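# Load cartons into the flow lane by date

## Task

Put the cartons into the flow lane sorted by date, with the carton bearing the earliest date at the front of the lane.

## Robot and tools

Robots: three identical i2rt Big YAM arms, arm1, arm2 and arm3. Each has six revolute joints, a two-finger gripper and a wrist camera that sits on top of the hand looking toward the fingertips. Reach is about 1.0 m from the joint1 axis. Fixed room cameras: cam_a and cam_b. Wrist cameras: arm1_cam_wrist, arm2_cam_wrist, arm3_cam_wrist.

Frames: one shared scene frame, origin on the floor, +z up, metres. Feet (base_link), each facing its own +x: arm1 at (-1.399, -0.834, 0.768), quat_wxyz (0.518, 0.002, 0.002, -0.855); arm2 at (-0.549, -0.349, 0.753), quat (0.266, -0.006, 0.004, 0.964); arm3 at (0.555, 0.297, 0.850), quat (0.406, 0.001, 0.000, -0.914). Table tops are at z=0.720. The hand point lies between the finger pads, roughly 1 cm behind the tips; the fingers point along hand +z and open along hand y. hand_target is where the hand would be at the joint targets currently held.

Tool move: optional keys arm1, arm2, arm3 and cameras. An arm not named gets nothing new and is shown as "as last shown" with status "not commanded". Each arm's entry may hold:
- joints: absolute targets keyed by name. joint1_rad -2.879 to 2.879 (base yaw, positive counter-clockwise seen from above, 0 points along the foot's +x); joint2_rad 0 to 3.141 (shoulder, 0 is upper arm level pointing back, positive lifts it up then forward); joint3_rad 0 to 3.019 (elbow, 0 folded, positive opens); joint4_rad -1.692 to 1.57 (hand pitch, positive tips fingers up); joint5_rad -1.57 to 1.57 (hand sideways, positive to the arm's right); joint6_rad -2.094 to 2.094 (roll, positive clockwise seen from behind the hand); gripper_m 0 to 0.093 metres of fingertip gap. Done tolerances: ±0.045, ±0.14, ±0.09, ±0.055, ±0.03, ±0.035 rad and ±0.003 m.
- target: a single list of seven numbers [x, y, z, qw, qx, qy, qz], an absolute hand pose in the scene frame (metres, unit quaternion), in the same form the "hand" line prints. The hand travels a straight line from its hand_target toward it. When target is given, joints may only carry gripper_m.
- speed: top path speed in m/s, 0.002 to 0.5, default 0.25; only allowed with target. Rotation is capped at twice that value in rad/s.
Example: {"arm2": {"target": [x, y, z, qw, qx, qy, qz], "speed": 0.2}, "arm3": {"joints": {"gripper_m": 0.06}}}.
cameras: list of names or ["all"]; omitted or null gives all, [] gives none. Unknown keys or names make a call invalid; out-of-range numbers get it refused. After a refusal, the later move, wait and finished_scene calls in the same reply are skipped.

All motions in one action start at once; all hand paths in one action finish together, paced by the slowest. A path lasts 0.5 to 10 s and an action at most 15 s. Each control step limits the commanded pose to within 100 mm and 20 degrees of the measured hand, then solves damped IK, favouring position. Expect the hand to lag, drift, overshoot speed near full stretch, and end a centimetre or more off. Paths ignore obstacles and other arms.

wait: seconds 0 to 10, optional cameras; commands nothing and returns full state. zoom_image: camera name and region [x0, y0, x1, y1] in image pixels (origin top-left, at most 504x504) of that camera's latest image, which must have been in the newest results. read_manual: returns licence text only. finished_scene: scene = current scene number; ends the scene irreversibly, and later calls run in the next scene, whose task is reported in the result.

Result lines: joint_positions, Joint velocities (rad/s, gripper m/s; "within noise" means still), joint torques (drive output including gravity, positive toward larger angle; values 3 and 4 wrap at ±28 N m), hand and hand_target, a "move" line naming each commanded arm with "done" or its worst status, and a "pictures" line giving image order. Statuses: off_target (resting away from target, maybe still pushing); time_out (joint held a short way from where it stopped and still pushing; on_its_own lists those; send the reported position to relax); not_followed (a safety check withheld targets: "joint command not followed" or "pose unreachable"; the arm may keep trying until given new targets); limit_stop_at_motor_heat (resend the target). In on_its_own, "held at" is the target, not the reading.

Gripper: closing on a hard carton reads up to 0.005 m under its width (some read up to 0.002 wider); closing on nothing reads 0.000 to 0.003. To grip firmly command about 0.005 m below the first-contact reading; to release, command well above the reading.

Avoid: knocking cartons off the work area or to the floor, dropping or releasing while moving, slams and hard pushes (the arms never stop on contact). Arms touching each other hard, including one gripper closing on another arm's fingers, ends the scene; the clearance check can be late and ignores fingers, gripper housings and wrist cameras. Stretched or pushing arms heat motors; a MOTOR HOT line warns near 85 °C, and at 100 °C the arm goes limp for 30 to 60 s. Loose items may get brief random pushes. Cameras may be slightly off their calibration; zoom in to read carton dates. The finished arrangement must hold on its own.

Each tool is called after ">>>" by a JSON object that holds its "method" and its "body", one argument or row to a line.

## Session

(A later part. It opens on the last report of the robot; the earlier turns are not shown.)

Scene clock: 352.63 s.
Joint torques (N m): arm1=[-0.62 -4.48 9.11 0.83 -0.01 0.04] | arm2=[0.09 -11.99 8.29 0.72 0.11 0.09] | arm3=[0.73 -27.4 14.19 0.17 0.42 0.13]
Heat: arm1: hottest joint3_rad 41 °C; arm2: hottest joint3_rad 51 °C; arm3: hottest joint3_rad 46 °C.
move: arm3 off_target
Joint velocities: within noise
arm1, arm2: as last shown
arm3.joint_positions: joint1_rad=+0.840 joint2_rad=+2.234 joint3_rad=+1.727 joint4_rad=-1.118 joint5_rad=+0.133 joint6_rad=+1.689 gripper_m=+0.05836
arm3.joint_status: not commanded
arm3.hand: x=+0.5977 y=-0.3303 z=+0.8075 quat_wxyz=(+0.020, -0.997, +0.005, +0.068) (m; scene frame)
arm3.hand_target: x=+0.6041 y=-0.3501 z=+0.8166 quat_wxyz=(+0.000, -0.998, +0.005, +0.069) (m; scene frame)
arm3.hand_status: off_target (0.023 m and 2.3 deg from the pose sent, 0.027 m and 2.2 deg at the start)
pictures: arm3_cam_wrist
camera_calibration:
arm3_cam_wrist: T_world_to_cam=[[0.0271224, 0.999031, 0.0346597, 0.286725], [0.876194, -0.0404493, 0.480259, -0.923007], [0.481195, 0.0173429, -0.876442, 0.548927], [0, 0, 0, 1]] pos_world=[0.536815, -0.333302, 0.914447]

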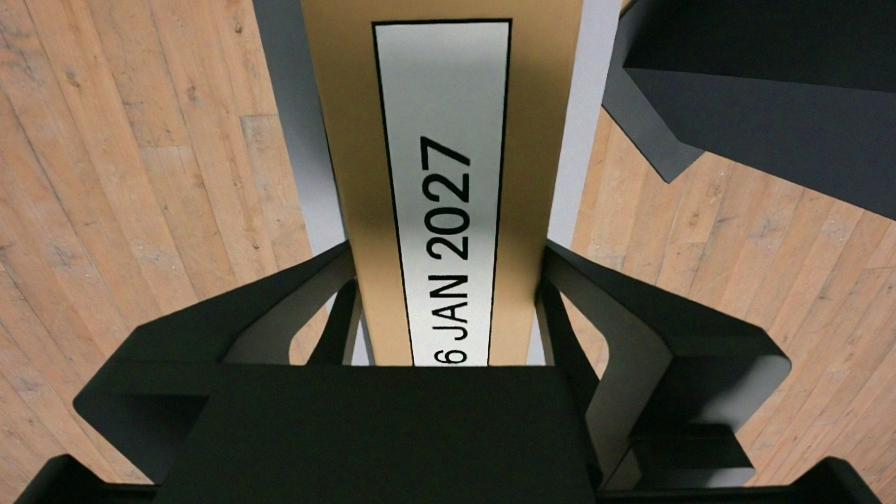

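>>> {"method": "move", "body": {
  "arm3": {"target": [0.604, -0.350, 0.804, -0.0004, 0.9976, -0.0052, -0.0689], "speed": 0.05},
  "cameras": ["arm3_cam_wrist"]
}}

>>> {"method": "move", "body": {
  "arm3": {"target": [0.604, -0.347, 0.793, -0.0004, 0.9976, -0.0052, -0.0689], "speed": 0.05},
  "cameras": ["arm3_cam_wrist"]
}}

Scene clock: 357.67 s.
Joint torques (N m): arm1=[-0.62 -4.42 9.14 0.84 -0.01 0.04] | arm2=[0.09 -11.99 8.28 0.72 0.11 0.1] | arm3=[0.67 -26.34 13.27 0.81 0.44 0.19]
Heat: arm1: hottest joint3_rad 41 °C; arm2: hottest joint3_rad 51 °C; arm3: hottest joint3_rad 46 °C.
move: arm3 off_target
Joint velocities: within noise
arm1.joint_positions: joint1_rad=+1.034 joint2_rad=+0.905 joint3_rad=+1.494 joint4_rad=-1.482 joint5_rad=+0.001 joint6_rad=+0.000 gripper_m=+0.09196
arm1.joint_status: not commanded
arm1.hand: x=-1.2360 y=-1.1035 z=+1.2573 quat_wxyz=(-0.290, -0.461, -0.823, +0.160) (m; scene frame)
arm1.hand_target: x=-1.2421 y=-1.1030 z=+1.2606 quat_wxyz=(-0.290, -0.467, -0.819, +0.162) (m; scene frame)
arm1.hand_status: not commanded
arm2: as last shown
arm3.joint_positions: joint1_rad=+0.841 joint2_rad=+2.238 joint3_rad=+1.727 joint4_rad=-1.113 joint5_rad=+0.132 joint6_rad=+1.685 gripper_m=+0.05836
arm3.joint_status: not commanded
arm3.hand: x=+0.5984 y=-0.3309 z=+0.8051 quat_wxyz=(+0.019, -0.998, +0.002, +0.067) (m; scene frame)
arm3.hand_target: x=+0.6039 y=-0.3492 z=+0.8046 quat_wxyz=(+0.000, -0.998, +0.005, +0.069) (m; scene frame)
arm3.hand_status: off_target (0.020 m and 2.2 deg from the pose sent, 0.021 m and 2.3 deg at the start)
pictures: arm3_cam_wrist
camera_calibration:
arm3_cam_wrist: T_world_to_cam=[[0.0225949, 0.999175, 0.0337566, 0.290792], [0.875853, -0.0360642, 0.481228, -0.921595], [0.482049, 0.0186925, -0.875945, 0.546], [0, 0, 0, 1]] pos_world=[0.537413, -0.333995, 0.911948]

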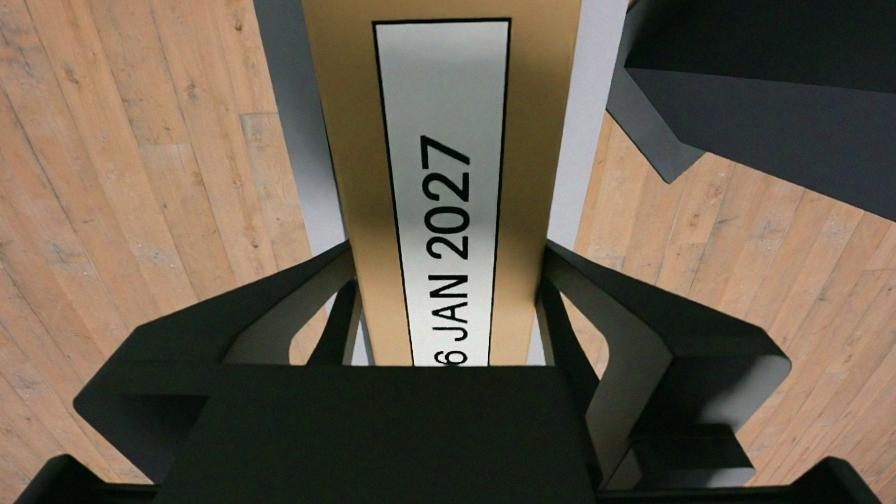

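Scene clock: 358.63 s.
Joint torques (N m): arm1=[-0.62 -4.42 9.13 0.83 -0.01 0.04] | arm2=[0.09 -11.99 8.29 0.7 0.11 0.09] | arm3=[0.79 -26.17 11.67 0.83 0.51 0.19]
Heat: arm1: hottest joint3_rad 41 °C; arm2: hottest joint3_rad 51 °C; arm3: hottest joint3_rad 46 °C.
move: arm3 off_target
Joint velocities: within noise
arm1, arm2: as last shown
arm3.joint_positions: joint1_rad=+0.841 joint2_rad=+2.241 joint3_rad=+1.727 joint4_rad=-1.088 joint5_rad=+0.130 joint6_rad=+1.685 gripper_m=+0.05836
arm3.joint_status: not commanded
arm3.hand: x=+0.5997 y=-0.3365 z=+0.8032 quat_wxyz=(+0.008, -0.998, +0.003, +0.065) (m; scene frame)
arm3.hand_target: x=+0.6041 y=-0.3465 z=+0.7933 quat_wxyz=(+0.000, -0.998, +0.005, +0.069) (m; scene frame)
arm3.hand_status: off_target (0.015 m and 1.0 deg from the pose sent, 0.021 m and 2.2 deg at the start)
pictures: arm3_cam_wrist
camera_calibration:
arm3_cam_wrist: T_world_to_cam=[[0.0218775, 0.999693, 0.0115936, 0.314864], [0.873958, -0.0247548, 0.485371, -0.920422], [0.485509, -0.000486365, -0.874231, 0.533891], [0, 0, 0, 1]] pos_world=[0.538312, -0.337293, 0.90984]

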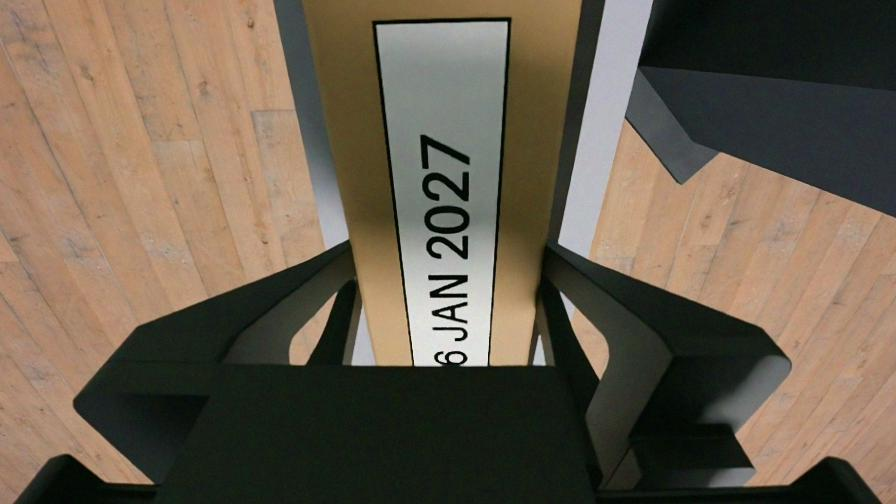

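>>> {"method": "move", "body": {
  "arm3": {"target": [0.604, -0.339, 0.788, -0.0004, 0.9976, -0.0052, -0.0689], "speed": 0.05},
  "cameras": ["arm3_cam_wrist"]
}}

Scene clock: 361.37 s.
Joint torques (N m): arm1=[-0.56 -4.54 9.14 0.83 -0.01 0.04] | arm2=[0.09 -11.99 8.29 0.72 0.11 0.1] | arm3=[0.85 -27.28 8.91 0.99 0.5 0.21]
Heat: arm1: hottest joint3_rad 41 °C; arm2: hottest joint3_rad 51 °C; arm3: hottest joint3_rad 46 °C.
move: arm3 off_target
Joint velocities: within noise
arm1, arm2: as last shown
arm3.joint_positions: joint1_rad=+0.844 joint2_rad=+2.241 joint3_rad=+1.721 joint4_rad=-1.065 joint5_rad=+0.130 joint6_rad=+1.684 gripper_m=+0.05836
arm3.joint_status: not commanded
arm3.hand: x=+0.6015 y=-0.3394 z=+0.8012 quat_wxyz=(+0.000, -0.998, +0.002, +0.065) (m; scene frame)
arm3.hand_target: x=+0.6041 y=-0.3387 z=+0.7883 quat_wxyz=(+0.000, -0.998, +0.005, +0.069) (m; scene frame)
arm3.hand_status: off_target (0.013 m and 0.7 deg from the pose sent, 0.016 m and 1.0 deg at the start)
pictures: arm3_cam_wrist
camera_calibration:
arm3_cam_wrist: T_world_to_cam=[[0.018523, 0.999817, -0.00485317, 0.33293], [0.873136, -0.0138107, 0.487281, -0.918412], [0.487125, -0.0132634, -0.873231, 0.525166], [0, 0, 0, 1]] pos_world=[0.53991, -0.338587, 0.907733]

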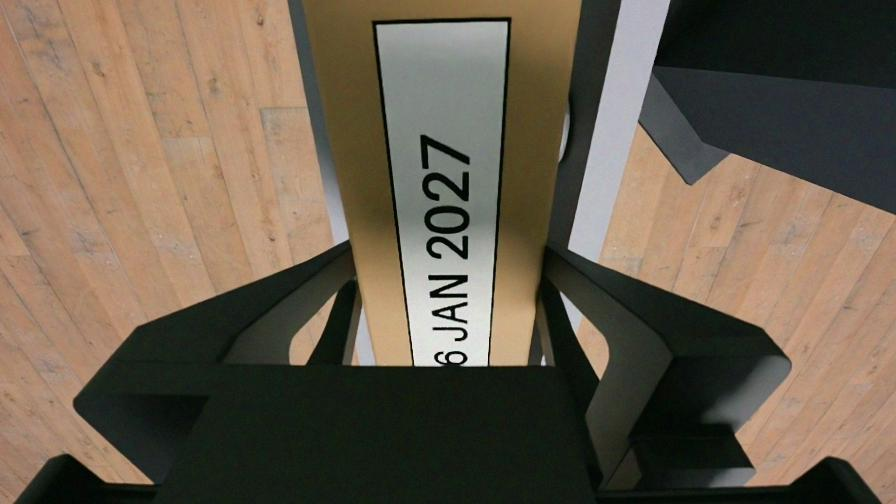

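>>> {"method": "move", "body": {
  "arm3": {"target": [0.604, -0.331, 0.790, -0.0004, 0.9976, -0.0052, -0.0689], "speed": 0.05},
  "cameras": ["arm3_cam_wrist"]
}}

Scene clock: 368.50 s.
Joint torques (N m): arm1=[-0.56 -4.42 9.14 0.84 -0.01 0.04] | arm2=[0.15 -12.04 8.29 0.72 0.11 0.09] | arm3=[1.03 -27.87 8.12 0.53 0.51 0.21]
Heat: arm1: hottest joint3_rad 41 °C; arm2: hottest joint3_rad 51 °C; arm3: hottest joint3_rad 45 °C.
move: arm3 off_target
Joint velocities: within noise
arm1: as last shown
arm2.joint_positions: joint1_rad=-1.688 joint2_rad=+1.525 joint3_rad=+1.341 joint4_rad=-1.373 joint5_rad=-0.016 joint6_rad=+0.907 gripper_m=+0.09195
arm2.joint_status: not commanded
arm2.hand: x=-0.2769 y=+0.0121 z=+0.9476 quat_wxyz=(-0.002, +0.004, -1.000, -0.005) (m; scene frame)
arm2.hand_target: x=-0.2800 y=+0.0099 z=+0.9401 quat_wxyz=(+0.000, +0.000, -1.000, +0.000) (m; scene frame)
arm2.hand_status: not commanded
arm3.joint_positions: joint1_rad=+0.844 joint2_rad=+2.229 joint3_rad=+1.696 joint4_rad=-1.038 joint5_rad=+0.130 joint6_rad=+1.684 gripper_m=+0.05836
arm3.joint_status: not commanded
arm3.hand: x=+0.6016 y=-0.3376 z=+0.8002 quat_wxyz=(-0.007, -0.998, +0.002, +0.064) (m; scene frame)
arm3.hand_target: x=+0.6039 y=-0.3309 z=+0.7901 quat_wxyz=(+0.000, -0.998, +0.005, +0.069) (m; scene frame)
arm3.hand_status: off_target (0.012 m and 1.1 deg from the pose sent, 0.014 m and 0.6 deg at the start)
pictures: arm3_cam_wrist
camera_calibration:
arm3_cam_wrist: T_world_to_cam=[[0.0181611, 0.999643, -0.0196016, 0.343135], [0.872341, -0.00626249, 0.488858, -0.916209], [0.488561, -0.0259775, -0.872143, 0.518268], [0, 0, 0, 1]] pos_world=[0.53981, -0.335286, 0.906626]

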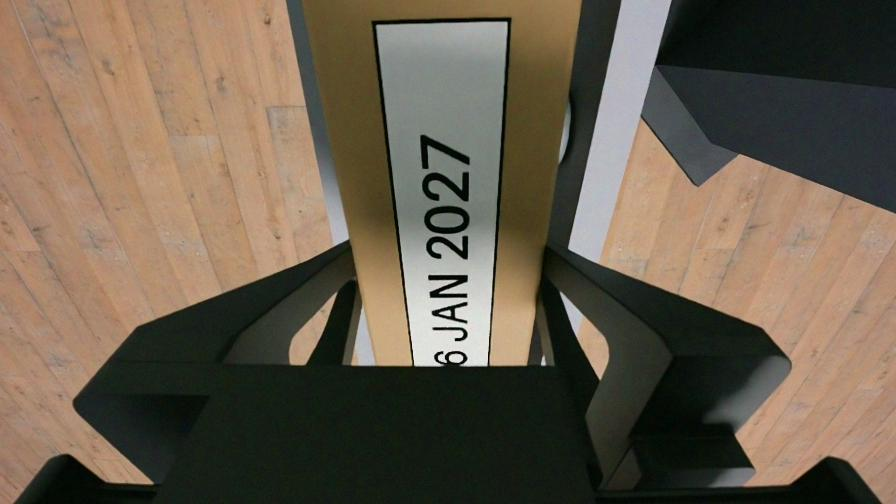

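>>> {"method": "move", "body": {
  "arm3": {"joints": {"gripper_m": 0.092}},
  "cameras": ["arm3_cam_wrist"]
}}

>>> {"method": "move", "body": {
  "arm3": {"target": [0.607, -0.332, 0.92, -0.0004, 0.9976, -0.0052, -0.0689], "speed": 0.25},
  "cameras": ["arm3_cam_wrist", "cam_b"]
}}

Scene clock: 371.40 s.
Joint torques (N m): arm1=[-0.56 -4.54 9.13 0.81 -0.01 0.04] | arm2=[0.09 -11.99 8.29 0.72 0.11 0.1] | arm3=[0.67 -27.75 9.01 0.42 0.3 0.14]
Heat: arm1: hottest joint3_rad 41 °C; arm2: hottest joint3_rad 50 °C; arm3: hottest joint3_rad 45 °C.
move: arm3 done
Joint velocities: within noise
arm1, arm2: as last shown
arm3.joint_positions: joint1_rad=+0.844 joint2_rad=+2.229 joint3_rad=+1.685 joint4_rad=-1.038 joint5_rad=+0.137 joint6_rad=+1.690 gripper_m=+0.09183
arm3.joint_status: all done
arm3.hand: x=+0.6002 y=-0.3328 z=+0.7968 quat_wxyz=(-0.003, -0.998, +0.004, +0.067) (m; scene frame)
arm3.hand_target: x=+0.6040 y=-0.3309 z=+0.7902 quat_wxyz=(+0.000, -0.998, +0.005, +0.069) (m; scene frame)
arm3.hand_status: not commanded
pictures: arm3_cam_wrist
camera_calibration:
arm3_cam_wrist: T_world_to_cam=[[0.0236985, 0.999667, -0.0102223, 0.327442], [0.875784, -0.0158284, 0.482444, -0.913557], [0.482122, -0.0203858, -0.875867, 0.524775], [0, 0, 0, 1]] pos_world=[0.539313, -0.331095, 0.903721]

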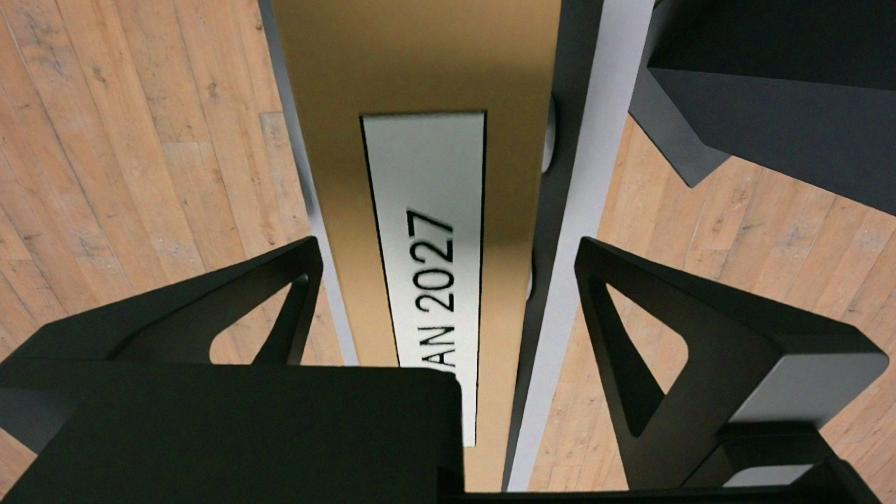

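Scene clock: 372.77 s.
Joint torques (N m): arm1=[-0.56 -4.48 9.13 0.84 -0.01 0.04] | arm2=[0.09 -11.99 8.28 0.72 0.11 0.09] | arm3=[1.08 -25.58 13.22 -0.09 0.27 0.15]
Heat: arm1: hottest joint3_rad 41 °C; arm2: hottest joint3_rad 50 °C; arm3: hottest joint3_rad 45 °C.
move: arm3 off_target
Joint velocities: within noise
arm1, arm2: as last shown
arm3.joint_positions: joint1_rad=+0.845 joint2_rad=+2.069 joint3_rad=+1.769 joint4_rad=-1.285 joint5_rad=+0.137 joint6_rad=+1.696 gripper_m=+0.09194
arm3.joint_status: not commanded
arm3.hand: x=+0.5993 y=-0.3251 z=+0.9236 quat_wxyz=(-0.001, -0.998, +0.007, +0.068) (m; scene frame)
arm3.hand_target: x=+0.6071 y=-0.3318 z=+0.9200 quat_wxyz=(+0.000, -0.998, +0.005, +0.069) (m; scene frame)
arm3.hand_status: off_target (0.011 m and 0.2 deg from the pose sent, 0.123 m and 0.4 deg at the start)
pictures: arm3_cam_wrist, cam_b
camera_calibration:
arm3_cam_wrist: T_world_to_cam=[[0.0285612, 0.999569, -0.00684411, 0.315038], [0.876095, -0.0217352, 0.481649, -0.975084], [0.481292, -0.0197525, -0.876338, 0.63756], [0, 0, 0, 1]] pos_world=[0.538416, -0.323503, 1.03052]

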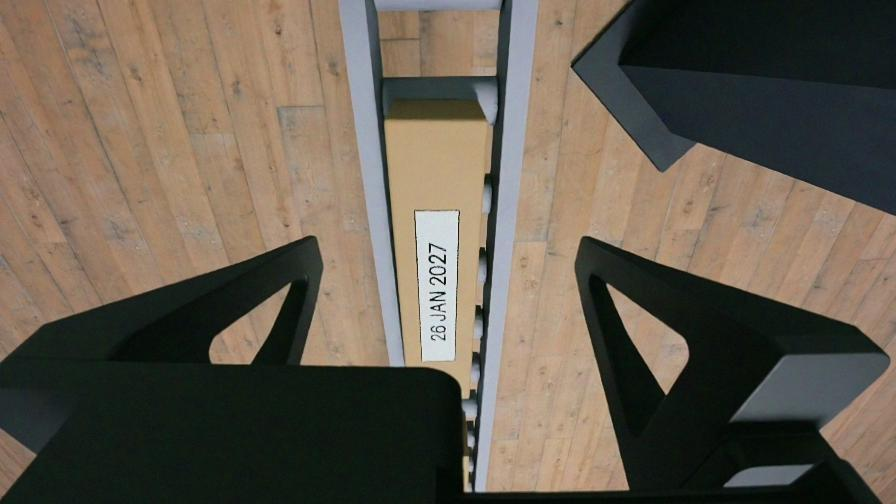

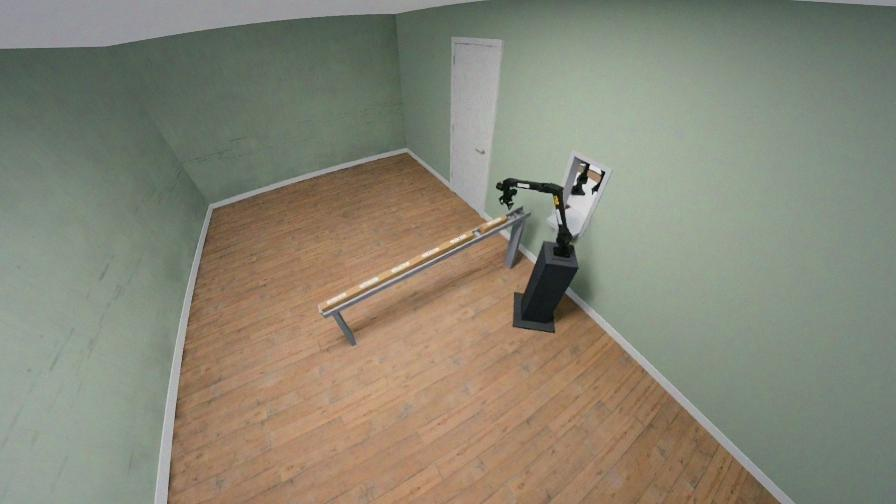

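>>> {"method": "wait", "body": {
  "seconds": 1.5,
  "cameras": ["cam_b", "arm3_cam_wrist"]
}}

>>> {"method": "zoom_image", "body": {
  "camera": "cam_b",
  "region": [300, 190, 560, 340]
}}

Scene clock: 376.13 s.
Joint torques (N m): arm1=[-0.62 -4.48 9.14 0.84 0 0.04] | arm2=[0.09 -11.99 8.29 0.72 0.11 0.09] | arm3=[0.91 -25.35 13.18 -0.12 0.27 0.15]
Heat: arm1: hottest joint3_rad 41 °C; arm2: hottest joint3_rad 50 °C; arm3: hottest joint3_rad 45 °C.
Joint velocities: within noise
arm1.joint_positions: joint1_rad=+1.034 joint2_rad=+0.905 joint3_rad=+1.494 joint4_rad=-1.482 joint5_rad=+0.001 joint6_rad=+0.000 gripper_m=+0.09196
arm1.joint_status: not commanded
arm1.hand: x=-1.2360 y=-1.1035 z=+1.2573 quat_wxyz=(-0.290, -0.461, -0.823, +0.160) (m; scene frame)
arm1.hand_target: x=-1.2421 y=-1.1030 z=+1.2606 quat_wxyz=(-0.290, -0.467, -0.819, +0.162) (m; scene frame)
arm1.hand_status: not commanded
arm2.joint_positions: joint1_rad=-1.688 joint2_rad=+1.525 joint3_rad=+1.341 joint4_rad=-1.373 joint5_rad=-0.016 joint6_rad=+0.907 gripper_m=+0.09195
arm2.joint_status: not commanded
arm2.hand: x=-0.2769 y=+0.0121 z=+0.9476 quat_wxyz=(-0.002, +0.004, -1.000, -0.005) (m; scene frame)
arm2.hand_target: x=-0.2800 y=+0.0099 z=+0.9401 quat_wxyz=(+0.000, +0.000, -1.000, +0.000) (m; scene frame)
arm2.hand_status: not commanded
arm3.joint_positions: joint1_rad=+0.845 joint2_rad=+2.069 joint3_rad=+1.769 joint4_rad=-1.285 joint5_rad=+0.137 joint6_rad=+1.696 gripper_m=+0.09194
arm3.joint_status: not commanded
arm3.hand: x=+0.5993 y=-0.3251 z=+0.9236 quat_wxyz=(-0.001, -0.998, +0.007, +0.068) (m; scene frame)
arm3.hand_target: x=+0.6070 y=-0.3318 z=+0.9200 quat_wxyz=(+0.000, -0.998, +0.005, +0.069) (m; scene frame)
arm3.hand_status: off_target (0.011 m and 0.2 deg from the pose sent, 0.123 m and 0.4 deg at the start)
wait: 1.50 s; at rest from the start
pictures: arm3_cam_wrist, cam_b
camera_calibration:
arm3_cam_wrist: T_world_to_cam=[[0.0285612, 0.999569, -0.00684411, 0.315038], [0.876095, -0.0217352, 0.481649, -0.975084], [0.481292, -0.0197525, -0.876338, 0.63756], [0, 0, 0, 1]] pos_world=[0.538416, -0.323503, 1.03052]

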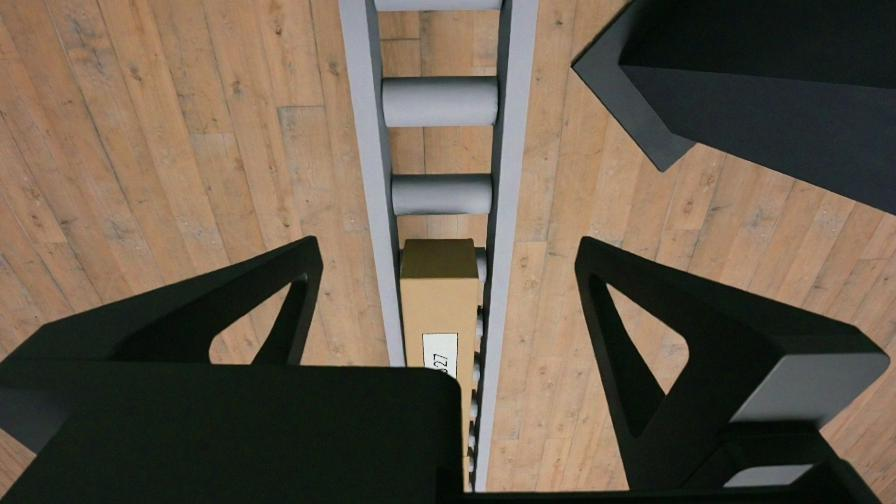

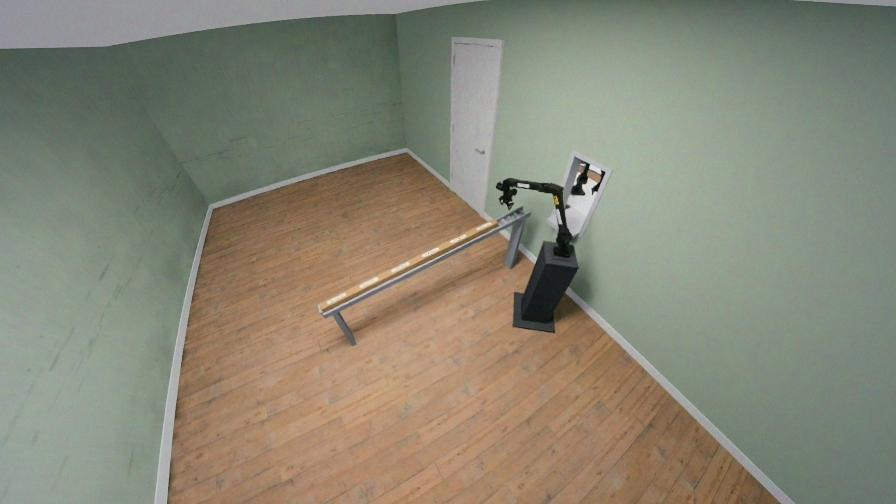

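Scaled by 1.938 from the camera's 896x504 image, which has a finer 1280x720 frame.

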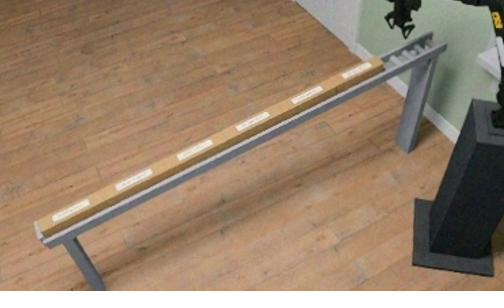

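>>> {"method": "finished_scene", "body": {
  "scene": 2
}}

The scene is finished: the task was done.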